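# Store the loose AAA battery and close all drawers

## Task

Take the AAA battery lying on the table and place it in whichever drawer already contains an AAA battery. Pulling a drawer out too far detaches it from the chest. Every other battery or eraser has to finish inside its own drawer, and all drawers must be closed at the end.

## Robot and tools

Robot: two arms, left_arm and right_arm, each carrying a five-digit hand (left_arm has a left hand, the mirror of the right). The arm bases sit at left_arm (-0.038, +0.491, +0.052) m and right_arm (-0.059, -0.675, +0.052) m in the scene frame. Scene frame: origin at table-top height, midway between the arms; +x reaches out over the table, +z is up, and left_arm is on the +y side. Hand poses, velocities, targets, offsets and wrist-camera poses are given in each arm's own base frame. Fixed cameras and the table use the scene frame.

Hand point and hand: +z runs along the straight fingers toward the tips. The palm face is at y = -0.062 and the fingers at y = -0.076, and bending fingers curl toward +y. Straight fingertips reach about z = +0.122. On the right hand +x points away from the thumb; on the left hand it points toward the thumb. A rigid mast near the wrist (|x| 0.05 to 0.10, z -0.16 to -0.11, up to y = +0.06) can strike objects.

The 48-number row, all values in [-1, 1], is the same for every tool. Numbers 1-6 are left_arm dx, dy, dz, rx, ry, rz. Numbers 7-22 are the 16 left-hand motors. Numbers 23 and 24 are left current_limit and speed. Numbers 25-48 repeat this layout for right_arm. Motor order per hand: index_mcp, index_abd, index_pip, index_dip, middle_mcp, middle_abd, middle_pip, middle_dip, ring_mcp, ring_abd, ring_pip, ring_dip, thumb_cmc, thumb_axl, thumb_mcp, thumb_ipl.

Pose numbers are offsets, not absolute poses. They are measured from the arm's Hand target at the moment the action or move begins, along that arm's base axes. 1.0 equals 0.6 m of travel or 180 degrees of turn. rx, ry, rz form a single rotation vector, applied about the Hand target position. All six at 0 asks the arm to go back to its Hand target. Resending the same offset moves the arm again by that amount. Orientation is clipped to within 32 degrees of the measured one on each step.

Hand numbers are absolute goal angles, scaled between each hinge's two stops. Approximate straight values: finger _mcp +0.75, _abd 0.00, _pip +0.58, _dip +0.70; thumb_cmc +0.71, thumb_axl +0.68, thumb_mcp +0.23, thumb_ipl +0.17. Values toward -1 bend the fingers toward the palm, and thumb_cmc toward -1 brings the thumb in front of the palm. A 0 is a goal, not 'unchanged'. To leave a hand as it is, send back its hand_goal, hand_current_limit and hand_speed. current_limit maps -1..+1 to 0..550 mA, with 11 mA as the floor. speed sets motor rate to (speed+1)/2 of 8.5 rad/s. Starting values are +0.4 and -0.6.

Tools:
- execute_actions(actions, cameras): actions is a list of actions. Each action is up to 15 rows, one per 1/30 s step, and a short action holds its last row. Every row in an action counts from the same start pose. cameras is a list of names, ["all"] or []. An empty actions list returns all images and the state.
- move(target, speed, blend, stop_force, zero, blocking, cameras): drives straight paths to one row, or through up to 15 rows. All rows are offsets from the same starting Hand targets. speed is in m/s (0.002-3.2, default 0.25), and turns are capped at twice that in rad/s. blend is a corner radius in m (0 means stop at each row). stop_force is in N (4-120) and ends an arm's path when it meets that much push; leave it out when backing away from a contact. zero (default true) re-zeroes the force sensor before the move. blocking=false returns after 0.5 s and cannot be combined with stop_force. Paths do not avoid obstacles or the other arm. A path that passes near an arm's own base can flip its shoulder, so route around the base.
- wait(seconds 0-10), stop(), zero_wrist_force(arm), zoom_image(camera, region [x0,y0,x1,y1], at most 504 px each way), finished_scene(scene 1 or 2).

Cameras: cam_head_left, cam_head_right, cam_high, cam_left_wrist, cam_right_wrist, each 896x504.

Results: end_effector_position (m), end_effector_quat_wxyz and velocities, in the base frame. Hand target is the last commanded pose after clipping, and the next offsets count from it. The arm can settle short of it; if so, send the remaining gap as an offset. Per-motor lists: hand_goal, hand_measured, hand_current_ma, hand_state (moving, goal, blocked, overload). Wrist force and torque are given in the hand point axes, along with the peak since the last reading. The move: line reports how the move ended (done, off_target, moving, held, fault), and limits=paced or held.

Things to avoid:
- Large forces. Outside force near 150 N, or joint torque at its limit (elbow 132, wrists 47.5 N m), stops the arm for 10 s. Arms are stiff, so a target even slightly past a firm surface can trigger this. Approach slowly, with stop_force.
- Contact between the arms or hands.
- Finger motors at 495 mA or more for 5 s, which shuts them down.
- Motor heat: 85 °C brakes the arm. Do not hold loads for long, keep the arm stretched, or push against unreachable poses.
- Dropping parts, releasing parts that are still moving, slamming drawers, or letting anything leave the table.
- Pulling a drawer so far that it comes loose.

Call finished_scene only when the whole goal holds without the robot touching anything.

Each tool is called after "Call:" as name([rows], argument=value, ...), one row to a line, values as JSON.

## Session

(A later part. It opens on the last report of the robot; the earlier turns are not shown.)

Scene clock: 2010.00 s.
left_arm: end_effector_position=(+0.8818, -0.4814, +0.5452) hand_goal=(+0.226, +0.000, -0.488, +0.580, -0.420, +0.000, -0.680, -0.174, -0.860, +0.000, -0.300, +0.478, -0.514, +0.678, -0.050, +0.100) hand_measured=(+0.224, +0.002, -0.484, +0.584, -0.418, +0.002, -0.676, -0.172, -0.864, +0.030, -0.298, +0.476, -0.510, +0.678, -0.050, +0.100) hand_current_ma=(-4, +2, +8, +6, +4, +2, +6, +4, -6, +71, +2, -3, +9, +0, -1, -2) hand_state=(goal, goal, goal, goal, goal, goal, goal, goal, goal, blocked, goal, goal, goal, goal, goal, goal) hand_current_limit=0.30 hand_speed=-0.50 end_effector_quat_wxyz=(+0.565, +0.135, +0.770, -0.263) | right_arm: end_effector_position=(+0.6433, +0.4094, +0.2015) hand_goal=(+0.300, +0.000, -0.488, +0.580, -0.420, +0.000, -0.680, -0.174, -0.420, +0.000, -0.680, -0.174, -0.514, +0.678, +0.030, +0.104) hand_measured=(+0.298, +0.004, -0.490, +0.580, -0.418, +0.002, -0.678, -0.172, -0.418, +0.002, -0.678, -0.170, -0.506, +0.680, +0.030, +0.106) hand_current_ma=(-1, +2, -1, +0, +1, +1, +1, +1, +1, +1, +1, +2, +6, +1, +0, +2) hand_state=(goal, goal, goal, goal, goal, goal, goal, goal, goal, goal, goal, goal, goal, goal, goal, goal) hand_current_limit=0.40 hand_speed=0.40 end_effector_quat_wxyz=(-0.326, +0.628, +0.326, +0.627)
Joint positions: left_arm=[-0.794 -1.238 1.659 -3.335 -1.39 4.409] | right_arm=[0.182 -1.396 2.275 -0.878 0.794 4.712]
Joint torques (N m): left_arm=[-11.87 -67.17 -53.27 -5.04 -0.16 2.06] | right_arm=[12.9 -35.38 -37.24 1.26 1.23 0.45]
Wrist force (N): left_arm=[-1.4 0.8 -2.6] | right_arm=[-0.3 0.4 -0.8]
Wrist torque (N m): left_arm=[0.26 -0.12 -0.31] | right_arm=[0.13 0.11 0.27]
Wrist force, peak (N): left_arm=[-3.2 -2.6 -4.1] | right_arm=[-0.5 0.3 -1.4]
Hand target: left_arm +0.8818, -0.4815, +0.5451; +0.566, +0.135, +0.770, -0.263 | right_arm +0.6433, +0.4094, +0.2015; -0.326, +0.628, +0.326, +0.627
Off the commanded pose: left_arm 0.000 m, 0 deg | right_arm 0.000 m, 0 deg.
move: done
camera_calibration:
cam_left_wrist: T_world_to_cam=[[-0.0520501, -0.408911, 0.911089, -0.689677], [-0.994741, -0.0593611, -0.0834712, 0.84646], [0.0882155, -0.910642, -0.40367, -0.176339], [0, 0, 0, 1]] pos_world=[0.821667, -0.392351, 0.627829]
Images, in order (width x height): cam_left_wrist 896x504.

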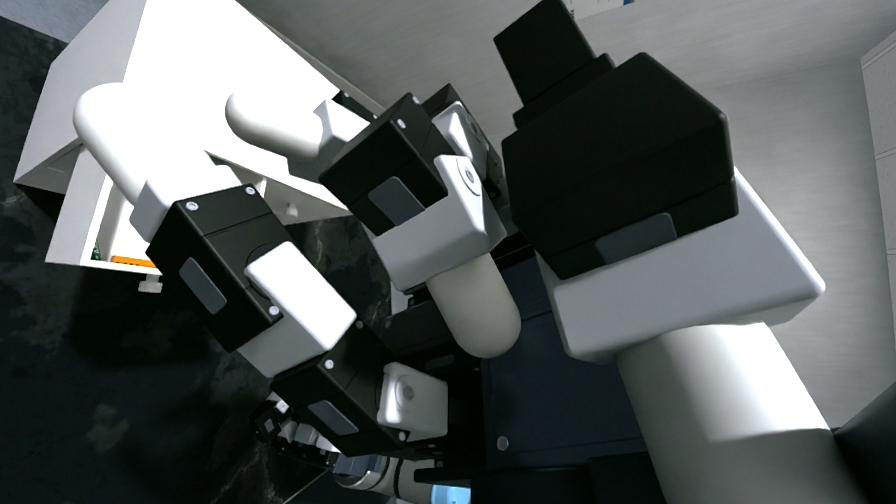

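Call:
move([
  [0,0,0,0,0,0,0.225,0,-0.488,0.580,-0.420,0,-0.680,-0.174,-0.860,0,-0.30,0.478,-0.514,0.678,-0.050,0.100,0.3,-0.5,0.0445,0.43,0.08,0,0,0,0.300,0,-0.488,0.580,-0.420,0,-0.680,-0.174,-0.420,0,-0.680,-0.174,-0.514,0.678,0.030,0.104,0.4,0.4],
  [0,0,0,0,0,0,0.225,0,-0.488,0.580,-0.420,0,-0.680,-0.174,-0.860,0,-0.30,0.478,-0.514,0.678,-0.050,0.100,0.3,-0.5,0.2333,0.4317,0.08,0,0,0,0.300,0,-0.488,0.580,-0.420,0,-0.680,-0.174,-0.420,0,-0.680,-0.174,-0.514,0.678,0.030,0.104,0.4,0.4],
], speed=0.2, cameras=["cam_right_wrist"])

Call:
zoom_image(camera="cam_right_wrist", region=[450, 0, 896, 350])

Scene clock: 2019.90 s.
left_arm: end_effector_position=(+0.8818, -0.4815, +0.5451) hand_goal=(+0.226, +0.000, -0.488, +0.580, -0.420, +0.000, -0.680, -0.174, -0.860, +0.000, -0.300, +0.478, -0.514, +0.678, -0.050, +0.100) hand_measured=(+0.224, +0.002, -0.484, +0.584, -0.418, +0.002, -0.676, -0.172, -0.864, +0.030, -0.298, +0.476, -0.510, +0.678, -0.050, +0.100) hand_current_ma=(-4, +2, +8, +6, +4, +2, +6, +4, -6, +71, +2, -3, +9, +0, -1, -2) hand_state=(goal, goal, goal, goal, goal, goal, goal, goal, goal, blocked, goal, goal, goal, goal, goal, goal) hand_current_limit=0.30 hand_speed=-0.50 end_effector_quat_wxyz=(+0.566, +0.135, +0.770, -0.263) | right_arm: end_effector_position=(+0.7832, +0.6683, +0.2494) hand_goal=(+0.300, +0.000, -0.488, +0.580, -0.420, +0.000, -0.680, -0.174, -0.420, +0.000, -0.680, -0.174, -0.514, +0.678, +0.030, +0.104) hand_measured=(+0.298, +0.004, -0.490, +0.580, -0.418, +0.002, -0.678, -0.172, -0.418, +0.002, -0.678, -0.170, -0.506, +0.680, +0.030, +0.106) hand_current_ma=(-1, +2, -1, +0, +1, +1, +1, +1, +1, +1, +1, +2, +6, +1, +0, +1) hand_state=(goal, goal, goal, goal, goal, goal, goal, goal, goal, goal, goal, goal, goal, goal, goal, goal) hand_current_limit=0.40 hand_speed=0.40 end_effector_quat_wxyz=(-0.326, +0.628, +0.326, +0.627)
Joint positions: left_arm=[-0.794 -1.238 1.659 -3.335 -1.39 4.409] | right_arm=[0.505 -1.088 1.707 -0.618 1.118 4.713]
Joint torques (N m): left_arm=[-9.77 -64.01 -52.44 -4.83 -0.93 3.04] | right_arm=[14.84 -73.05 -44.03 -6.32 2.63 -0.97]
Wrist force (N): left_arm=[-1.2 0.8 -2.3] | right_arm=[0.1 0.1 -0.8]
Wrist torque (N m): left_arm=[0.23 -0.13 -0.30] | right_arm=[0.15 0.02 0.29]
Wrist force, peak (N): left_arm=[-1.8 0.9 -3.0] | right_arm=[-0.7 1.5 -2.8]
Hand target: left_arm +0.8818, -0.4815, +0.5451; +0.566, +0.135, +0.770, -0.263 | right_arm +0.7832, +0.6684, +0.2495; -0.326, +0.628, +0.326, +0.627
Off the commanded pose: left_arm 0.000 m, 0 deg | right_arm 0.000 m, 0 deg.
move: done
camera_calibration:
cam_right_wrist: T_world_to_cam=[[0.484246, -0.405635, -0.77522, 0.116441], [-0.872595, -0.288622, -0.39405, 0.927036], [-0.0639054, 0.86727, -0.493719, -0.281691], [0, 0, 0, 1]] pos_world=[0.734539, 0.559098, 0.31649]
Images, in order (width x height): cam_right_wrist 896x504.

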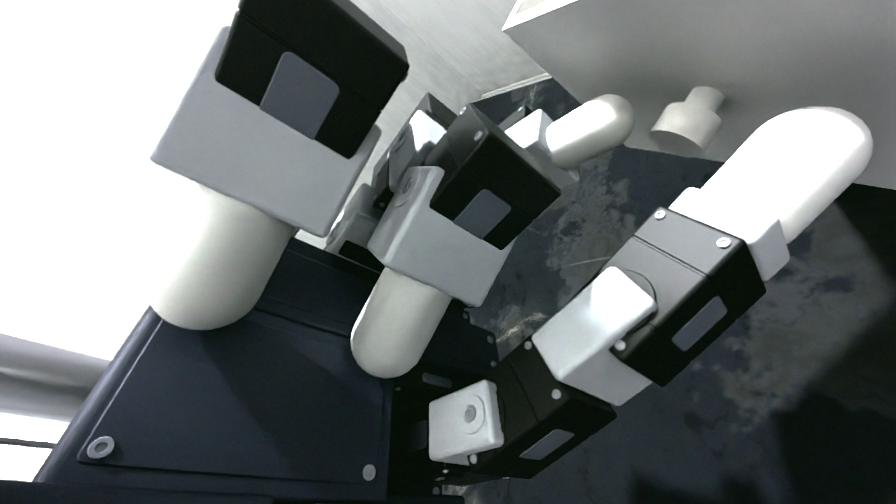

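Scaled by 1.130 from the camera's 896x504 image, which has a finer 1280x720 frame.

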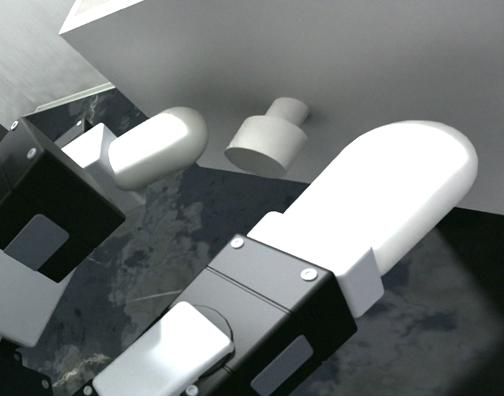

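Call:
move([
  [0,0,0,0,0,0,0.225,0,-0.488,0.580,-0.420,0,-0.680,-0.174,-0.860,0,-0.30,0.478,-0.514,0.678,-0.050,0.100,0.3,-0.5,0.0165,-0.0022,0,0,0,0,0.300,0,-0.488,0.580,-0.420,0,-0.680,-0.174,-0.420,0,-0.680,-0.174,-0.514,0.678,0.030,0.104,0.4,0.4],
  [0,0,0,0,0,0,0.225,0,-0.488,0.580,-0.420,0,-0.680,-0.174,-0.860,0,-0.30,0.478,-0.514,0.678,-0.050,0.100,0.3,-0.5,0.0165,-0.0022,0,0,0,0,0.137,0,-0.489,0.580,-0.42,0,-0.68,-0.174,-0.42,0,-0.68,-0.174,-0.514,0.678,-0.202,0.08,0.5,-0.2],
], speed=0.06)

Call:
move(target=[0,0,0,0,0,0,0.225,0,-0.488,0.580,-0.420,0,-0.680,-0.174,-0.860,0,-0.30,0.478,-0.514,0.678,-0.050,0.100,0.3,-0.5,0.231,-0.031,0,0,0,0,0.137,0,-0.489,0.580,-0.42,0,-0.68,-0.174,-0.42,0,-0.68,-0.174,-0.514,0.678,-0.202,0.08,0.5,-0.2], speed=0.05, stop_force=6, cameras=["cam_left_wrist"])

Call:
zoom_image(camera="cam_left_wrist", region=[0, 0, 400, 400])

Scene clock: 2031.37 s.
left_arm: end_effector_position=(+0.8818, -0.4815, +0.5451) hand_goal=(+0.226, +0.000, -0.488, +0.580, -0.420, +0.000, -0.680, -0.174, -0.860, +0.000, -0.300, +0.478, -0.514, +0.678, -0.050, +0.100) hand_measured=(+0.224, +0.002, -0.484, +0.584, -0.418, +0.002, -0.676, -0.172, -0.864, +0.030, -0.298, +0.476, -0.510, +0.678, -0.050, +0.100) hand_current_ma=(-4, +2, +8, +6, +4, +2, +6, +4, -6, +71, +2, -3, +9, +0, -1, -2) hand_state=(goal, goal, goal, goal, goal, goal, goal, goal, goal, blocked, goal, goal, goal, goal, goal, goal) hand_current_limit=0.30 hand_speed=-0.50 end_effector_quat_wxyz=(+0.566, +0.135, +0.770, -0.263) | right_arm: end_effector_position=(+0.7932, +0.6670, +0.2495) hand_goal=(+0.138, +0.000, -0.488, +0.580, -0.420, +0.000, -0.680, -0.174, -0.420, +0.000, -0.680, -0.174, -0.514, +0.678, -0.202, +0.080) hand_measured=(+0.192, +0.000, -0.486, +0.580, -0.418, +0.002, -0.678, -0.172, -0.418, +0.002, -0.678, -0.170, -0.522, +0.678, -0.102, +0.108) hand_current_ma=(+122, +0, +1, +0, +1, +1, +1, +1, +1, +1, +1, +2, -7, +0, +398, +63) hand_state=(blocked, goal, goal, goal, goal, goal, goal, goal, goal, goal, goal, goal, goal, goal, blocked, blocked) hand_current_limit=0.50 hand_speed=-0.20 end_effector_quat_wxyz=(-0.326, +0.628, +0.326, +0.627)
Joint positions: left_arm=[-0.794 -1.238 1.659 -3.335 -1.39 4.409] | right_arm=[0.497 -1.079 1.692 -0.613 1.11 4.713]
Joint torques (N m): left_arm=[-10.52 -66.32 -52.48 -5.45 0.92 2.17] | right_arm=[12.5 -91.2 -31.48 -5.84 2.27 -3.57]
Wrist force (N): left_arm=[-1.7 1.3 -2.4] | right_arm=[1.6 -1.3 -2.1]
Wrist torque (N m): left_arm=[0.30 -0.07 -0.35] | right_arm=[0.11 -0.06 0.30]
Wrist force, peak (N): left_arm=[-1.3 1.1 -3.3] | right_arm=[1.8 -1.5 -2.3]
Hand target: left_arm +0.8818, -0.4815, +0.5451; +0.566, +0.135, +0.770, -0.263 | right_arm +0.7931, +0.6671, +0.2495; -0.326, +0.628, +0.326, +0.627
Off the commanded pose: left_arm 0.000 m, 0 deg | right_arm 0.000 m, 0 deg.
move: done

Scene clock: 2032.57 s.
left_arm: end_effector_position=(+0.8818, -0.4815, +0.5451) hand_goal=(+0.226, +0.000, -0.488, +0.580, -0.420, +0.000, -0.680, -0.174, -0.860, +0.000, -0.300, +0.478, -0.514, +0.678, -0.050, +0.100) hand_measured=(+0.224, +0.002, -0.484, +0.584, -0.418, +0.002, -0.676, -0.172, -0.864, +0.030, -0.298, +0.476, -0.510, +0.678, -0.050, +0.100) hand_current_ma=(-4, +2, +8, +6, +4, +2, +6, +4, -6, +71, +2, -3, +9, +0, -1, -2) hand_state=(goal, goal, goal, goal, goal, goal, goal, goal, goal, blocked, goal, goal, goal, goal, goal, goal) hand_current_limit=0.30 hand_speed=-0.50 end_effector_quat_wxyz=(+0.566, +0.135, +0.770, -0.263) | right_arm: end_effector_position=(+0.7955, +0.6668, +0.2496) hand_goal=(+0.138, +0.000, -0.488, +0.580, -0.420, +0.000, -0.680, -0.174, -0.420, +0.000, -0.680, -0.174, -0.514, +0.678, -0.202, +0.080) hand_measured=(+0.190, -0.008, -0.474, +0.586, -0.418, +0.002, -0.678, -0.172, -0.418, +0.002, -0.678, -0.170, -0.538, +0.670, -0.126, +0.108) hand_current_ma=(+116, -5, +15, +5, +1, +1, +1, +1, +1, +1, +1, +2, -36, -10, +273, +63) hand_state=(blocked, goal, goal, goal, goal, goal, goal, goal, goal, goal, goal, goal, blocked, goal, blocked, blocked) hand_current_limit=0.50 hand_speed=-0.20 end_effector_quat_wxyz=(-0.326, +0.627, +0.326, +0.628)
Joint positions: left_arm=[-0.794 -1.238 1.659 -3.335 -1.39 4.409] | right_arm=[0.496 -1.077 1.688 -0.612 1.108 4.712]
Joint torques (N m): left_arm=[-8.26 -63.49 -52.7 -5.24 1.78 1.55] | right_arm=[1.15 -68.18 -45.5 -5.82 -1.62 -2.17]
Wrist force (N): left_arm=[-1.3 0.8 -2.8] | right_arm=[2.5 0.9 -2.7]
Wrist torque (N m): left_arm=[0.29 -0.13 -0.31] | right_arm=[0.12 -0.09 0.20]
Wrist force, peak (N): left_arm=[-1.5 1.2 -3.1] | right_arm=[3.6 -8.2 -5.7]
Hand target: left_arm +0.8818, -0.4815, +0.5451; +0.566, +0.135, +0.770, -0.263 | right_arm +0.7955, +0.6668, +0.2496; -0.326, +0.627, +0.326, +0.628 (not the last commanded pose)
Off the commanded pose: left_arm 0.000 m, 0 deg | right_arm 0.137 m, 0 deg.
move: contact (right_arm)
camera_calibration:
cam_left_wrist: T_world_to_cam=[[-0.0523034, -0.40904, 0.911016, -0.689515], [-0.994736, -0.0591553, -0.0836702, 0.846656], [0.0881159, -0.910597, -0.403792, -0.176255], [0, 0, 0, 1]] pos_world=[0.821666, -0.392452, 0.627829]
Images, in order (width x height): cam_left_wrist 896x504.

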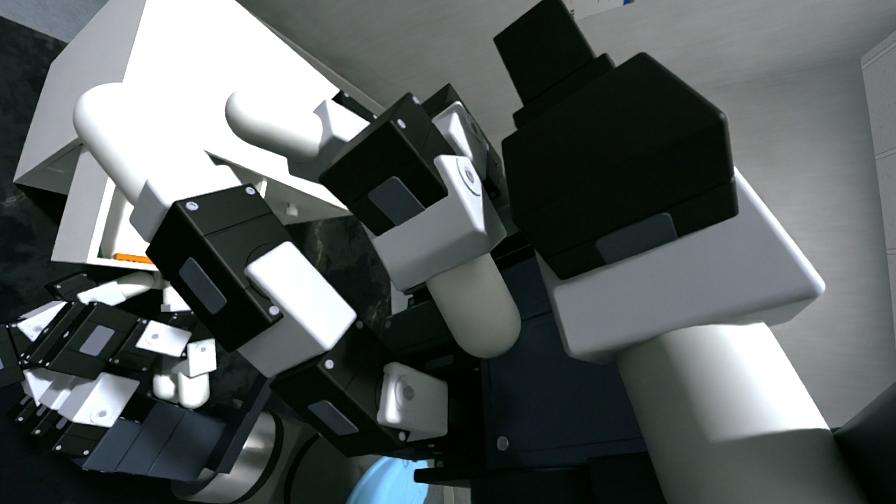

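Scaled by 1.260 from the camera's 896x504 image, which has a finer 1280x720 frame.

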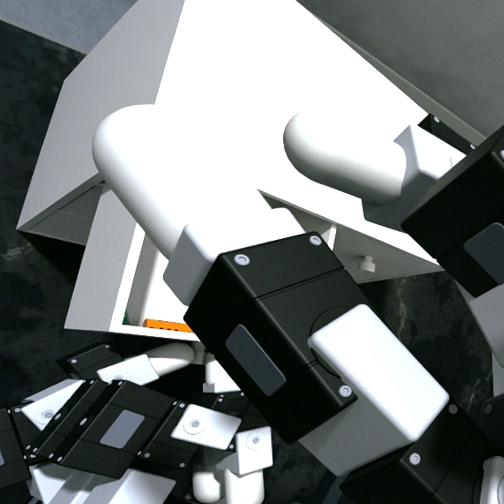

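Call:
move(target=[0,0,0,0,0,0,0.225,0,-0.488,0.580,-0.420,0,-0.680,-0.174,-0.860,0,-0.30,0.478,-0.514,0.678,-0.050,0.100,0.3,-0.5,0.231,-0.031,0,0,0,0,0.137,0,-0.489,0.580,-0.42,0,-0.68,-0.174,-0.42,0,-0.68,-0.174,-0.514,0.678,-0.202,0.08,0.5,-0.2], speed=0.05, stop_force=12, cameras=["cam_left_wrist"])

Call:
zoom_image(camera="cam_left_wrist", region=[0, 0, 400, 400])

Scene clock: 2039.97 s.
left_arm: end_effector_position=(+0.8818, -0.4815, +0.5451) hand_goal=(+0.226, +0.000, -0.488, +0.580, -0.420, +0.000, -0.680, -0.174, -0.860, +0.000, -0.300, +0.478, -0.514, +0.678, -0.050, +0.100) hand_measured=(+0.224, +0.002, -0.484, +0.584, -0.418, +0.002, -0.676, -0.172, -0.864, +0.030, -0.298, +0.476, -0.510, +0.678, -0.050, +0.100) hand_current_ma=(-4, +2, +8, +6, +4, +2, +6, +4, -6, +71, +2, -3, +9, +0, -1, -2) hand_state=(goal, goal, goal, goal, goal, goal, goal, goal, goal, blocked, goal, goal, goal, goal, goal, goal) hand_current_limit=0.30 hand_speed=-0.50 end_effector_quat_wxyz=(+0.566, +0.135, +0.770, -0.263) | right_arm: end_effector_position=(+0.8006, +0.6663, +0.2497) hand_goal=(+0.138, +0.000, -0.488, +0.580, -0.420, +0.000, -0.680, -0.174, -0.420, +0.000, -0.680, -0.174, -0.514, +0.678, -0.202, +0.080) hand_measured=(+0.190, -0.012, -0.470, +0.588, -0.418, +0.002, -0.678, -0.172, -0.418, +0.002, -0.678, -0.170, -0.550, +0.664, -0.142, +0.108) hand_current_ma=(+116, -11, +22, +8, +1, +1, +1, +1, +1, +1, +1, +2, -62, -22, +189, +63) hand_state=(blocked, goal, goal, goal, goal, goal, goal, goal, goal, goal, goal, goal, blocked, goal, blocked, blocked) hand_current_limit=0.50 hand_speed=-0.20 end_effector_quat_wxyz=(-0.326, +0.627, +0.326, +0.628)
Joint positions: left_arm=[-0.794 -1.238 1.659 -3.335 -1.39 4.409] | right_arm=[0.492 -1.072 1.681 -0.609 1.104 4.713]
Joint torques (N m): left_arm=[-10.56 -66.21 -52.14 -5.31 1.79 -0.09] | right_arm=[20.88 -66.5 -43.68 -5.2 -1.72 0.6]
Wrist force (N): left_arm=[-1.3 0.9 -2.7] | right_arm=[3.2 1.9 -1.6]
Wrist torque (N m): left_arm=[0.28 -0.13 -0.31] | right_arm=[0.21 -0.07 0.15]
Wrist force, peak (N): left_arm=[-1.6 1.3 -2.9] | right_arm=[6.7 -10.8 -7.3]
Hand target: left_arm +0.8818, -0.4815, +0.5451; +0.566, +0.135, +0.770, -0.263 | right_arm +0.8006, +0.6663, +0.2497; -0.326, +0.627, +0.326, +0.628 (not the last commanded pose)
Off the commanded pose: left_arm 0.000 m, 0 deg | right_arm 0.135 m, 0 deg.
move: contact (right_arm)
camera_calibration:
cam_left_wrist: T_world_to_cam=[[-0.0523034, -0.40904, 0.911016, -0.689515], [-0.994736, -0.0591553, -0.0836702, 0.846656], [0.0881159, -0.910597, -0.403792, -0.176255], [0, 0, 0, 1]] pos_world=[0.821666, -0.392452, 0.627829]
Images, in order (width x height): cam_left_wrist 896x504.

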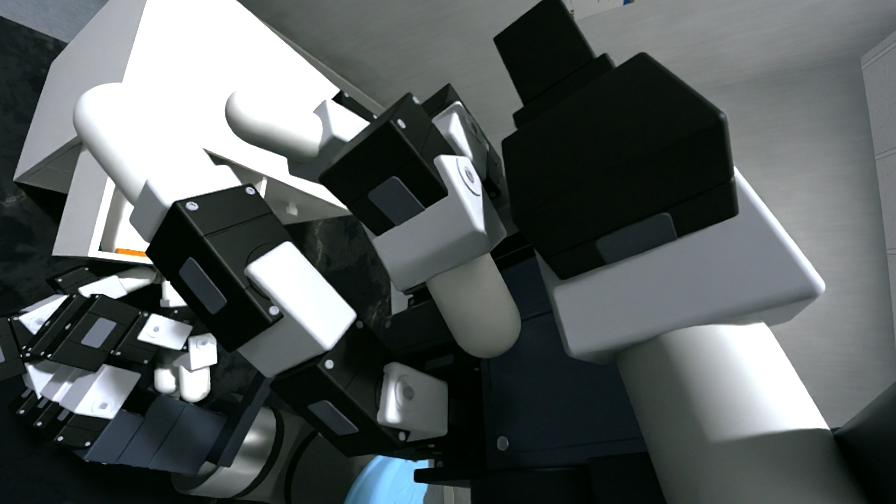

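Scaled by 1.260 from the camera's 896x504 image, which has a finer 1280x720 frame.

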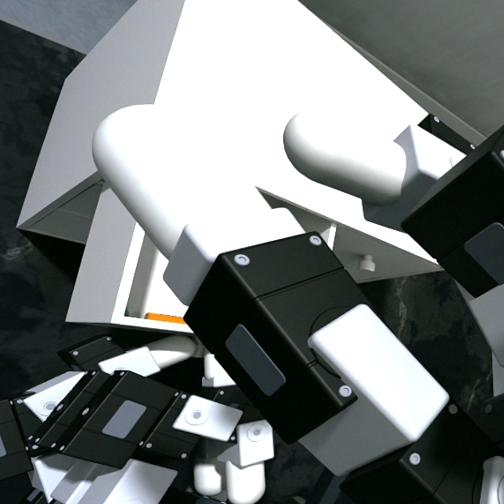

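Call:
move([
  [0,0,0,0,0,0,0.225,0,-0.488,0.580,-0.420,0,-0.680,-0.174,-0.860,0,-0.30,0.478,-0.514,0.678,-0.050,0.100,0.3,-0.5,0,0,0,0,0,0,0.300,0,-0.488,0.580,-0.420,0,-0.680,-0.174,-0.420,0,-0.680,-0.174,-0.514,0.678,0.030,0.104,0.4,0.4],
  [0,0,0,0,0,0,0.225,0,-0.488,0.580,-0.420,0,-0.680,-0.174,-0.860,0,-0.30,0.478,-0.514,0.678,-0.050,0.100,0.3,-0.5,-0.1,0.013,0,0,0,0,0.300,0,-0.488,0.580,-0.420,0,-0.680,-0.174,-0.420,0,-0.680,-0.174,-0.514,0.678,0.030,0.104,0.4,0.4],
], speed=0.15, cameras=["cam_right_wrist", "cam_left_wrist", "cam_high"])

Call:
zoom_image(camera="cam_left_wrist", region=[0, 0, 300, 400])

Call:
zoom_image(camera="cam_high", region=[300, 20, 480, 180])

Scene clock: 2051.60 s.
left_arm: end_effector_position=(+0.8818, -0.4815, +0.5451) hand_goal=(+0.226, +0.000, -0.488, +0.580, -0.420, +0.000, -0.680, -0.174, -0.860, +0.000, -0.300, +0.478, -0.514, +0.678, -0.050, +0.100) hand_measured=(+0.224, +0.002, -0.484, +0.584, -0.418, +0.002, -0.676, -0.172, -0.864, +0.030, -0.298, +0.476, -0.510, +0.678, -0.050, +0.100) hand_current_ma=(-4, +2, +8, +6, +4, +2, +6, +4, -6, +71, +2, -3, +9, +0, -1, -2) hand_state=(goal, goal, goal, goal, goal, goal, goal, goal, goal, blocked, goal, goal, goal, goal, goal, goal) hand_current_limit=0.30 hand_speed=-0.50 end_effector_quat_wxyz=(+0.566, +0.135, +0.770, -0.263) | right_arm: end_effector_position=(+0.7406, +0.6742, +0.2498) hand_goal=(+0.300, +0.000, -0.488, +0.580, -0.420, +0.000, -0.680, -0.174, -0.420, +0.000, -0.680, -0.174, -0.514, +0.678, +0.030, +0.104) hand_measured=(+0.298, +0.000, -0.490, +0.580, -0.418, +0.002, -0.678, -0.172, -0.418, +0.002, -0.678, -0.170, -0.508, +0.678, +0.028, +0.106) hand_current_ma=(-1, +0, -1, +0, +1, +1, +1, +1, +1, +1, +1, +2, +5, +0, +0, +2) hand_state=(goal, goal, goal, goal, goal, goal, goal, goal, goal, goal, goal, goal, goal, goal, goal, goal) hand_current_limit=0.40 hand_speed=0.40 end_effector_quat_wxyz=(-0.326, +0.627, +0.326, +0.628)
Joint positions: left_arm=[-0.794 -1.238 1.659 -3.335 -1.39 4.409] | right_arm=[0.541 -1.126 1.766 -0.641 1.153 4.712]
Joint torques (N m): left_arm=[-8.36 -66.06 -51.81 -5.22 1.42 -1.49] | right_arm=[-20.63 -73.55 -39.63 1.76 -3.17 -3.36]
Wrist force (N): left_arm=[-1.6 0.7 -2.6] | right_arm=[0.0 0.1 -0.7]
Wrist torque (N m): left_arm=[0.25 -0.10 -0.33] | right_arm=[0.14 0.04 0.30]
Wrist force, peak (N): left_arm=[-1.6 0.9 -3.1] | right_arm=[3.7 2.3 -1.7]
Hand target: left_arm +0.8818, -0.4815, +0.5451; +0.566, +0.135, +0.770, -0.263 | right_arm +0.7406, +0.6741, +0.2497; -0.326, +0.627, +0.326, +0.628
Off the commanded pose: left_arm 0.000 m, 0 deg | right_arm 0.000 m, 0 deg.
move: done
camera_calibration:
cam_left_wrist: T_world_to_cam=[[-0.0523034, -0.40904, 0.911016, -0.689515], [-0.994736, -0.0591553, -0.0836702, 0.846656], [0.0881159, -0.910597, -0.403792, -0.176255], [0, 0, 0, 1]] pos_world=[0.821666, -0.392452, 0.627829]
cam_right_wrist: T_world_to_cam=[[0.485152, -0.405043, -0.774963, 0.138703], [-0.872099, -0.288791, -0.395023, 0.891655], [-0.0638006, 0.86749, -0.493345, -0.289703], [0, 0, 0, 1]] pos_world=[0.691836, 0.564997, 0.316791]
Images, in order (width x height): cam_high 896x504, cam_left_wrist 896x504, cam_right_wrist 896x504.

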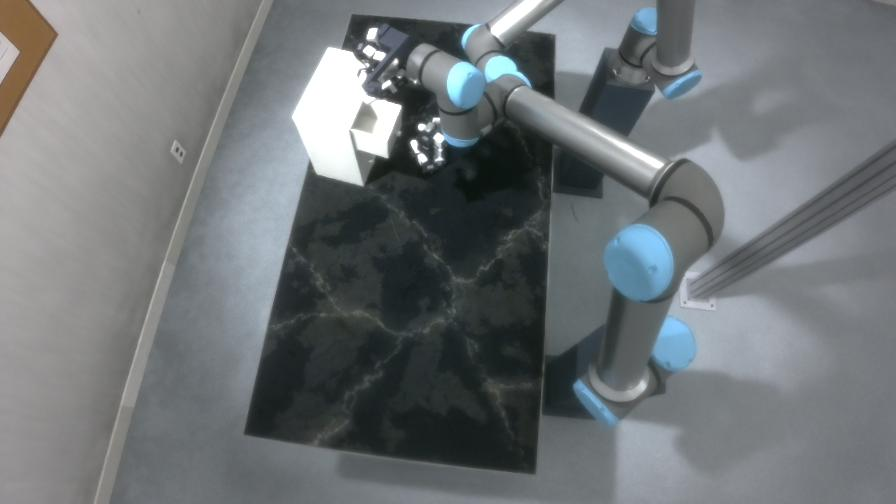

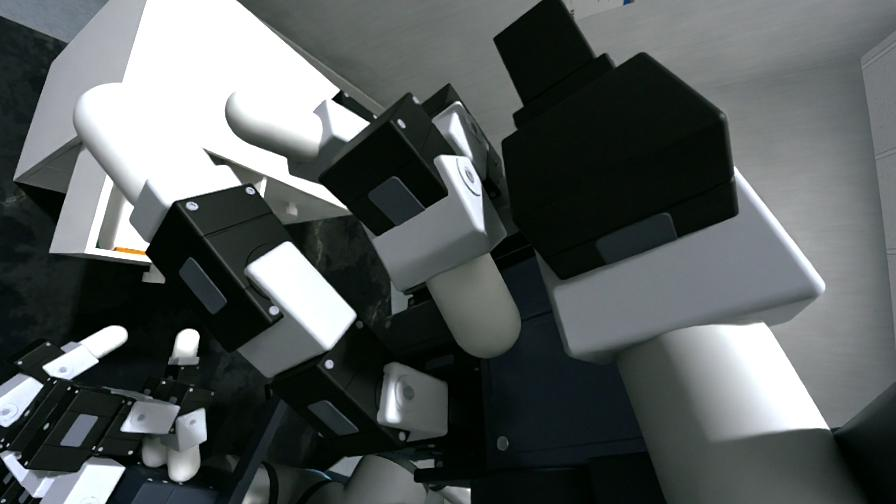

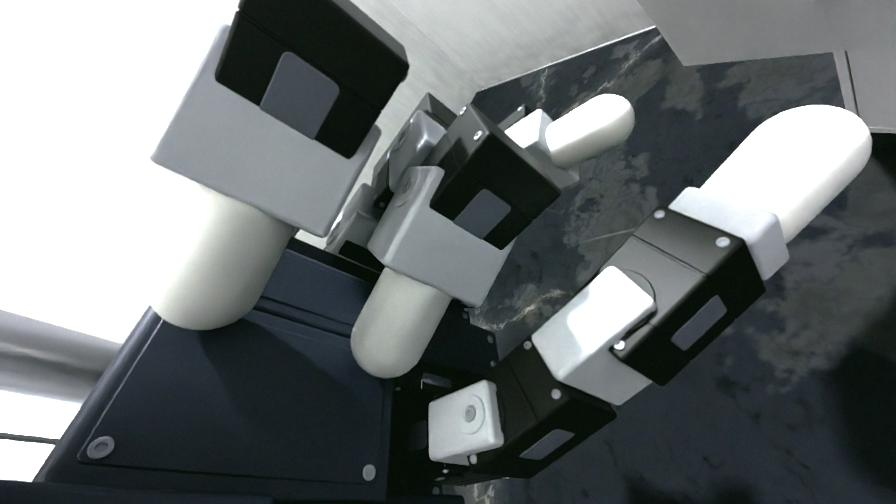

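Scaled by 1.260 from the camera's 896x504 image, which has a finer 1280x720 frame.

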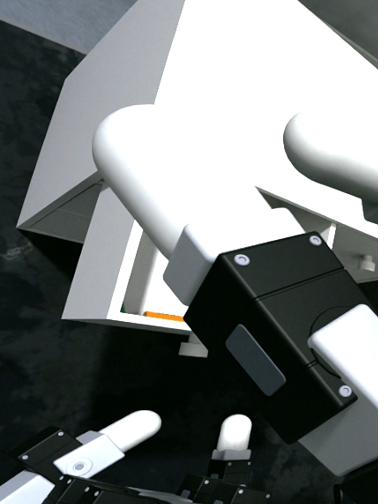

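Scaled by 2.800 from the camera's 896x504 image, which has a finer 1280x720 frame.

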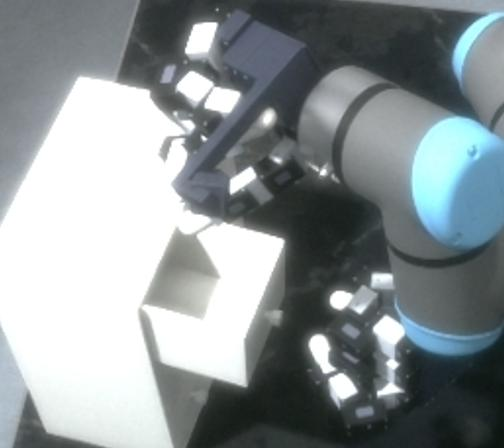

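Call:
move([
  [0,0,0,0,0,0,0.225,0,-0.488,0.580,-0.420,0,-0.680,-0.174,-0.860,0,-0.30,0.478,-0.514,0.678,-0.050,0.100,0.3,-0.5,0.1,-0.013,0,0,0,0,0.300,0,-0.488,0.580,-0.420,0,-0.680,-0.174,-0.420,0,-0.680,-0.174,-0.514,0.678,0.030,0.104,0.4,0.4],
  [0,0,0,0,0,0,0.225,0,-0.488,0.580,-0.420,0,-0.680,-0.174,-0.860,0,-0.30,0.478,-0.514,0.678,-0.050,0.100,0.3,-0.5,0.1,-0.013,0,0,0,0,0.137,0,-0.489,0.580,-0.42,0,-0.68,-0.174,-0.42,0,-0.68,-0.174,-0.514,0.678,-0.202,0.08,0.5,-0.2],
], speed=0.06, cameras=["cam_right_wrist"])

Call:
zoom_image(camera="cam_right_wrist", region=[550, 0, 896, 250])

Scene clock: 2065.47 s.
left_arm: end_effector_position=(+0.8818, -0.4815, +0.5451) hand_goal=(+0.226, +0.000, -0.488, +0.580, -0.420, +0.000, -0.680, -0.174, -0.860, +0.000, -0.300, +0.478, -0.514, +0.678, -0.050, +0.100) hand_measured=(+0.224, +0.002, -0.484, +0.584, -0.418, +0.002, -0.676, -0.172, -0.864, +0.030, -0.298, +0.476, -0.510, +0.678, -0.050, +0.100) hand_current_ma=(-4, +2, +8, +6, +4, +2, +6, +4, -6, +71, +2, -3, +9, +0, -1, -2) hand_state=(goal, goal, goal, goal, goal, goal, goal, goal, goal, blocked, goal, goal, goal, goal, goal, goal) hand_current_limit=0.30 hand_speed=-0.50 end_effector_quat_wxyz=(+0.566, +0.135, +0.770, -0.263) | right_arm: end_effector_position=(+0.8006, +0.6662, +0.2497) hand_goal=(+0.138, +0.000, -0.488, +0.580, -0.420, +0.000, -0.680, -0.174, -0.420, +0.000, -0.680, -0.174, -0.514, +0.678, -0.202, +0.080) hand_measured=(+0.194, +0.000, -0.482, +0.580, -0.418, +0.002, -0.678, -0.172, -0.418, +0.002, -0.678, -0.170, -0.508, +0.678, -0.086, +0.108) hand_current_ma=(+132, +0, +5, +0, +1, +1, +1, +1, +1, +1, +1, +2, +4, +0, +412, +66) hand_state=(blocked, goal, goal, goal, goal, goal, goal, goal, goal, goal, goal, goal, goal, goal, blocked, blocked) hand_current_limit=0.50 hand_speed=-0.20 end_effector_quat_wxyz=(-0.326, +0.627, +0.326, +0.628)
Joint positions: left_arm=[-0.794 -1.238 1.659 -3.335 -1.39 4.409] | right_arm=[0.492 -1.072 1.681 -0.609 1.104 4.713]
Joint torques (N m): left_arm=[-9.38 -67.12 -52.94 -5 1.67 -1.44] | right_arm=[18.27 -93.33 -32.17 -6.41 3.09 0.88]
Wrist force (N): left_arm=[-1.0 1.0 -2.9] | right_arm=[0.7 -0.6 -1.8]
Wrist torque (N m): left_arm=[0.31 -0.17 -0.29] | right_arm=[0.13 -0.08 0.35]
Wrist force, peak (N): left_arm=[-1.9 1.1 -2.9] | right_arm=[0.7 -1.3 -2.4]
Hand target: left_arm +0.8818, -0.4815, +0.5451; +0.566, +0.135, +0.770, -0.263 | right_arm +0.8006, +0.6663, +0.2497; -0.326, +0.627, +0.326, +0.628
Off the commanded pose: left_arm 0.000 m, 0 deg | right_arm 0.000 m, 0 deg.
move: done
camera_calibration:
cam_right_wrist: T_world_to_cam=[[0.484979, -0.405167, -0.775007, 0.106559], [-0.872196, -0.288743, -0.394845, 0.941777], [-0.0637993, 0.867449, -0.493419, -0.27897], [0, 0, 0, 1]] pos_world=[0.751937, 0.557097, 0.316791]
Images, in order (width x height): cam_right_wrist 896x504.

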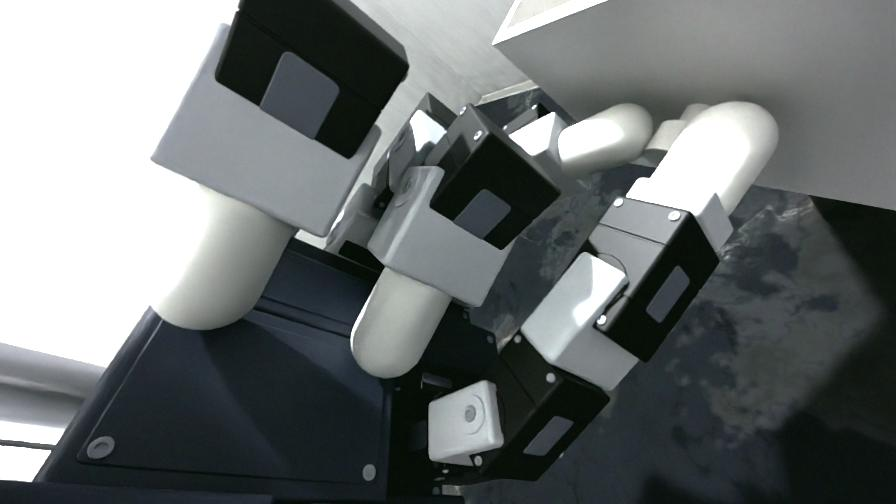

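Scaled by 1.457 from the camera's 896x504 image, which has a finer 1280x720 frame.

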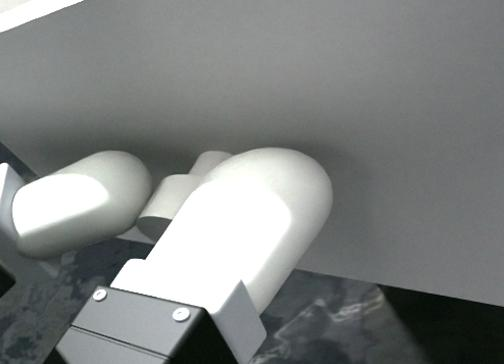

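Call:
move(target=[0,0,0,0,0,0,0.225,0,-0.488,0.580,-0.420,0,-0.680,-0.174,-0.860,0,-0.30,0.478,-0.514,0.678,-0.050,0.100,0.3,-0.5,0.225,-0.030,0,0,0,0,0.137,0,-0.489,0.580,-0.42,0,-0.68,-0.174,-0.42,0,-0.68,-0.174,-0.514,0.678,-0.202,0.08,0.5,-0.2], speed=0.05, stop_force=25, cameras=["cam_left_wrist", "cam_right_wrist"])

Call:
zoom_image(camera="cam_left_wrist", region=[0, 0, 300, 400])

Scene clock: 2075.63 s.
left_arm: end_effector_position=(+0.8818, -0.4815, +0.5451) hand_goal=(+0.226, +0.000, -0.488, +0.580, -0.420, +0.000, -0.680, -0.174, -0.860, +0.000, -0.300, +0.478, -0.514, +0.678, -0.050, +0.100) hand_measured=(+0.224, +0.002, -0.484, +0.584, -0.418, +0.002, -0.676, -0.172, -0.864, +0.030, -0.298, +0.476, -0.510, +0.678, -0.050, +0.100) hand_current_ma=(-4, +2, +8, +6, +4, +2, +6, +4, -6, +71, +2, -3, +9, +0, -1, -2) hand_state=(goal, goal, goal, goal, goal, goal, goal, goal, goal, blocked, goal, goal, goal, goal, goal, goal) hand_current_limit=0.30 hand_speed=-0.50 end_effector_quat_wxyz=(+0.566, +0.135, +0.770, -0.263) | right_arm: end_effector_position=(+0.9356, +0.6482, +0.2497) hand_goal=(+0.138, +0.000, -0.488, +0.580, -0.420, +0.000, -0.680, -0.174, -0.420, +0.000, -0.680, -0.174, -0.514, +0.678, -0.202, +0.080) hand_measured=(+0.226, -0.038, -0.480, +0.576, -0.418, +0.002, -0.678, -0.172, -0.418, +0.002, -0.678, -0.170, -0.560, +0.658, -0.110, +0.110) hand_current_ma=(+253, -55, +7, -3, +1, +1, +1, +1, +1, +1, +1, +2, -94, -35, +359, +72) hand_state=(blocked, blocked, goal, goal, goal, goal, goal, goal, goal, goal, goal, goal, blocked, blocked, blocked, blocked) hand_current_limit=0.50 hand_speed=-0.20 end_effector_quat_wxyz=(-0.326, +0.627, +0.326, +0.628)
Joint positions: left_arm=[-0.794 -1.238 1.659 -3.335 -1.39 4.409] | right_arm=[0.4 -0.937 1.453 -0.517 1.012 4.713]
Joint torques (N m): left_arm=[-8.23 -64.64 -52.69 -4.89 1.74 -1.62] | right_arm=[14.62 -100.55 -30.59 -5.04 3.57 -1.39]
Wrist force (N): left_arm=[-1.5 0.8 -2.9] | right_arm=[4.5 -3.7 0.0]
Wrist torque (N m): left_arm=[0.28 -0.11 -0.32] | right_arm=[0.04 0.07 0.21]
Wrist force, peak (N): left_arm=[-1.8 1.0 -3.1] | right_arm=[11.3 -16.8 -4.6]
Hand target: left_arm +0.8818, -0.4815, +0.5451; +0.566, +0.135, +0.770, -0.263 | right_arm +0.9356, +0.6483, +0.2497; -0.326, +0.627, +0.326, +0.628
Off the commanded pose: left_arm 0.000 m, 0 deg | right_arm 0.000 m, 0 deg.
move: done
camera_calibration:
cam_left_wrist: T_world_to_cam=[[-0.0523034, -0.40904, 0.911016, -0.689515], [-0.994736, -0.0591553, -0.0836702, 0.846656], [0.0881159, -0.910597, -0.403792, -0.176255], [0, 0, 0, 1]] pos_world=[0.821666, -0.392452, 0.627829]
cam_right_wrist: T_world_to_cam=[[0.484975, -0.4051, -0.775044, 0.0337729], [-0.872198, -0.288708, -0.394865, 1.05432], [-0.0638018, 0.867492, -0.493343, -0.254787], [0, 0, 0, 1]] pos_world=[0.886937, 0.539097, 0.316791]
Images, in order (width x height): cam_left_wrist 896x504, cam_right_wrist 896x504.

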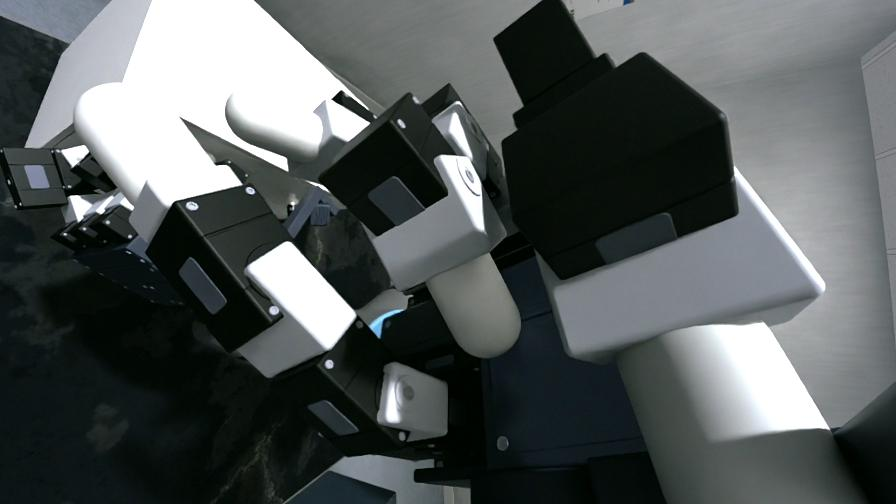

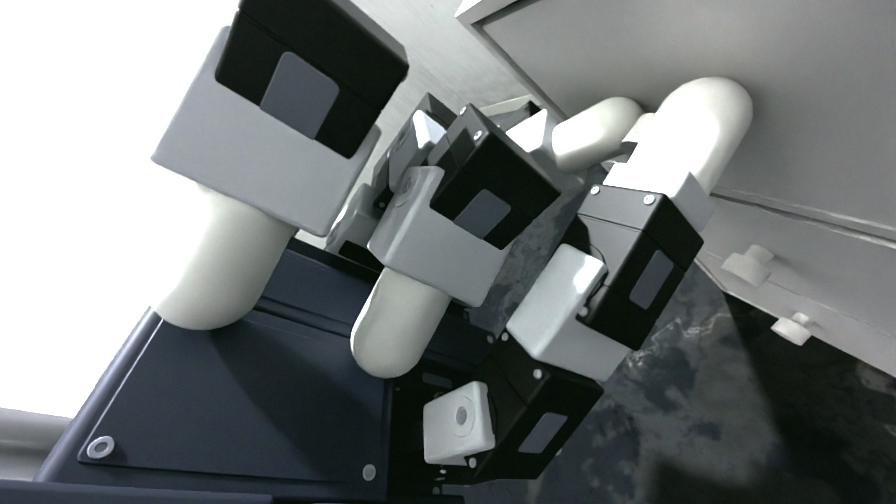

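Scaled by 1.260 from the camera's 896x504 image, which has a finer 1280x720 frame.

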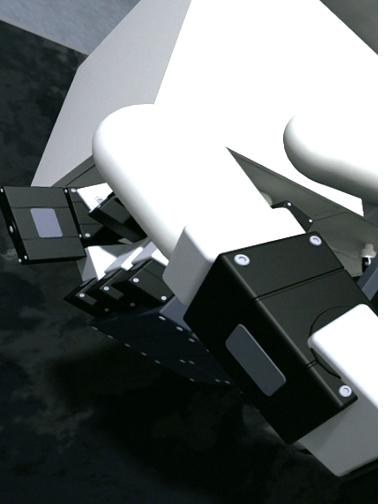

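Call:
move([
  [0,0,0,0,0,0,0.225,0,-0.488,0.580,-0.420,0,-0.680,-0.174,-0.860,0,-0.30,0.478,-0.514,0.678,-0.050,0.100,0.3,-0.5,0,0,0,0,0,0,0.300,0,-0.488,0.580,-0.420,0,-0.680,-0.174,-0.420,0,-0.680,-0.174,-0.514,0.678,0.030,0.104,0.4,0.4],
  [0,0,0,0,0,0,0.225,0,-0.488,0.580,-0.420,0,-0.680,-0.174,-0.860,0,-0.30,0.478,-0.514,0.678,-0.050,0.100,0.3,-0.5,-0.22,0.029,0,0,0,0,0.300,0,-0.488,0.580,-0.420,0,-0.680,-0.174,-0.420,0,-0.680,-0.174,-0.514,0.678,0.030,0.104,0.4,0.4],
], speed=0.2, cameras=["cam_right_wrist", "cam_left_wrist", "cam_high"])

Call:
zoom_image(camera="cam_high", region=[280, 20, 460, 200])

Scene clock: 2088.30 s.
left_arm: end_effector_position=(+0.8818, -0.4815, +0.5451) hand_goal=(+0.226, +0.000, -0.488, +0.580, -0.420, +0.000, -0.680, -0.174, -0.860, +0.000, -0.300, +0.478, -0.514, +0.678, -0.050, +0.100) hand_measured=(+0.224, +0.002, -0.484, +0.584, -0.418, +0.002, -0.676, -0.172, -0.864, +0.030, -0.298, +0.476, -0.510, +0.678, -0.050, +0.100) hand_current_ma=(-4, +2, +8, +6, +4, +2, +6, +4, -6, +71, +2, -3, +9, +0, -1, -2) hand_state=(goal, goal, goal, goal, goal, goal, goal, goal, goal, blocked, goal, goal, goal, goal, goal, goal) hand_current_limit=0.30 hand_speed=-0.50 end_effector_quat_wxyz=(+0.566, +0.135, +0.770, -0.263) | right_arm: end_effector_position=(+0.8036, +0.6658, +0.2498) hand_goal=(+0.300, +0.000, -0.488, +0.580, -0.420, +0.000, -0.680, -0.174, -0.420, +0.000, -0.680, -0.174, -0.514, +0.678, +0.030, +0.104) hand_measured=(+0.298, +0.000, -0.490, +0.578, -0.418, +0.002, -0.678, -0.172, -0.418, +0.002, -0.678, -0.170, -0.508, +0.678, +0.028, +0.102) hand_current_ma=(-1, +0, -1, -1, +1, +1, +1, +1, +1, +1, +1, +2, +5, +0, -1, -2) hand_state=(goal, goal, goal, goal, goal, goal, goal, goal, goal, goal, goal, goal, goal, goal, goal, goal) hand_current_limit=0.40 hand_speed=0.40 end_effector_quat_wxyz=(-0.326, +0.627, +0.326, +0.628)
Joint positions: left_arm=[-0.794 -1.238 1.659 -3.335 -1.39 4.409] | right_arm=[0.489 -1.07 1.677 -0.607 1.102 4.712]
Joint torques (N m): left_arm=[-7.85 -65.82 -52.59 -5.23 1.82 -1.33] | right_arm=[-17.6 -86.59 -34.19 1.68 -2.46 1.42]
Wrist force (N): left_arm=[-1.4 0.9 -2.8] | right_arm=[-0.2 0.3 -1.1]
Wrist torque (N m): left_arm=[0.29 -0.12 -0.32] | right_arm=[0.20 0.04 0.29]
Wrist force, peak (N): left_arm=[-1.5 0.8 -3.3] | right_arm=[0.9 -6.8 -2.0]
Hand target: left_arm +0.8818, -0.4815, +0.5451; +0.566, +0.135, +0.770, -0.263 | right_arm +0.8036, +0.6657, +0.2497; -0.326, +0.627, +0.326, +0.628
Off the commanded pose: left_arm 0.000 m, 0 deg | right_arm 0.000 m, 0 deg.
move: done
camera_calibration:
cam_left_wrist: T_world_to_cam=[[-0.0523034, -0.40904, 0.911016, -0.689515], [-0.994736, -0.0591553, -0.0836702, 0.846656], [0.0881159, -0.910597, -0.403792, -0.176255], [0, 0, 0, 1]] pos_world=[0.821666, -0.392452, 0.627829]
cam_right_wrist: T_world_to_cam=[[0.485155, -0.405086, -0.774939, 0.104702], [-0.872105, -0.288715, -0.395066, 0.944234], [-0.0637009, 0.867496, -0.493349, -0.278467], [0, 0, 0, 1]] pos_world=[0.754936, 0.556597, 0.316791]
Images, in order (width x height): cam_high 896x504, cam_left_wrist 896x504, cam_right_wrist 896x504.

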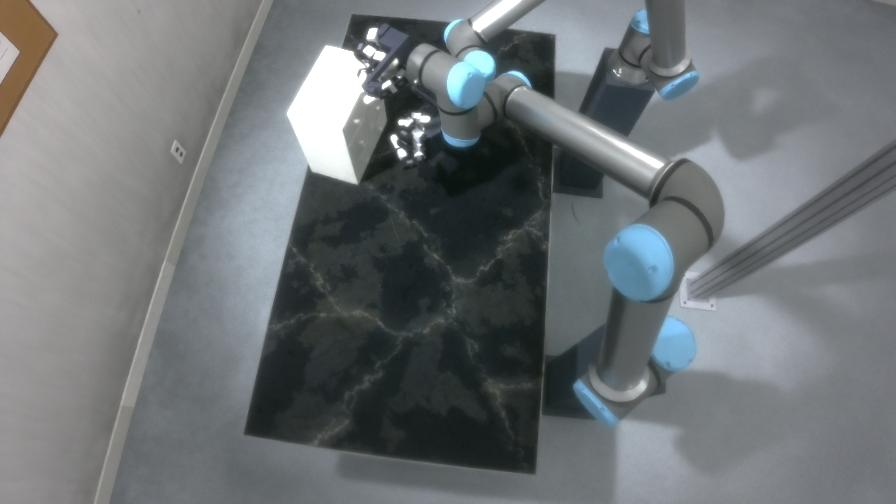

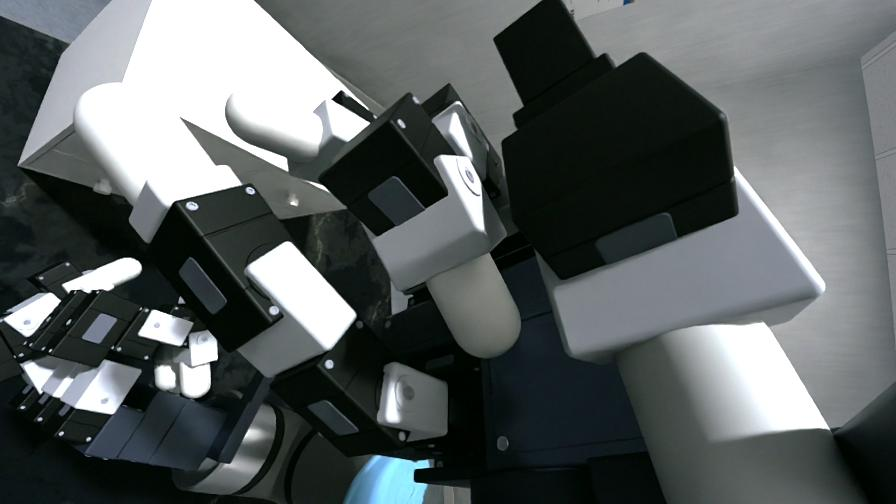

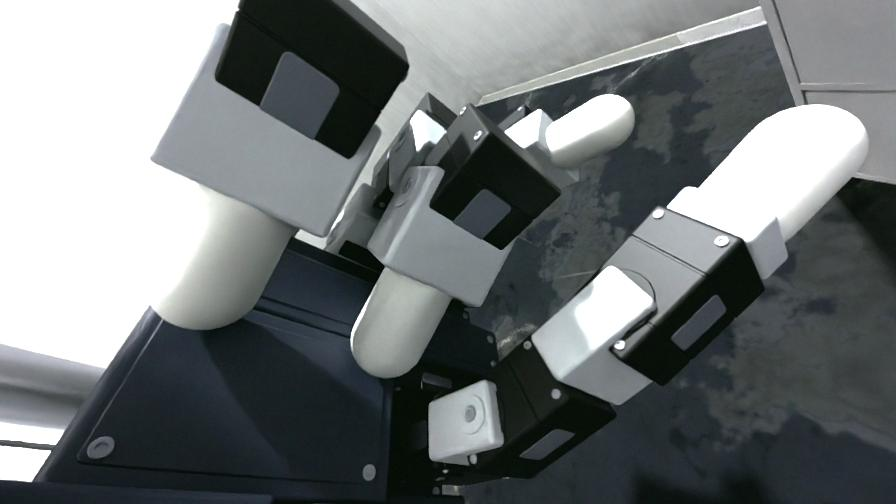

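Scaled by 2.800 from the camera's 896x504 image, which has a finer 1280x720 frame.

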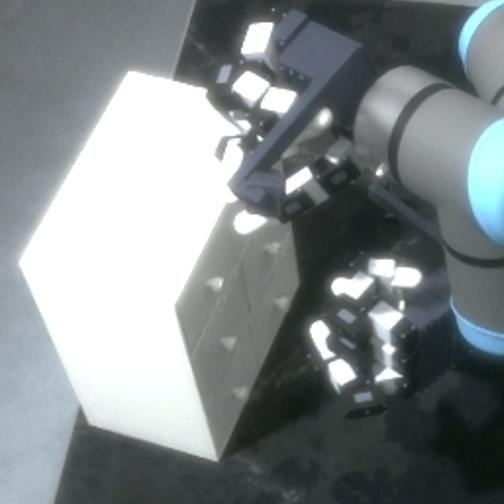

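Call:
finished_scene(scene=1)

The scene is finished: the task was done.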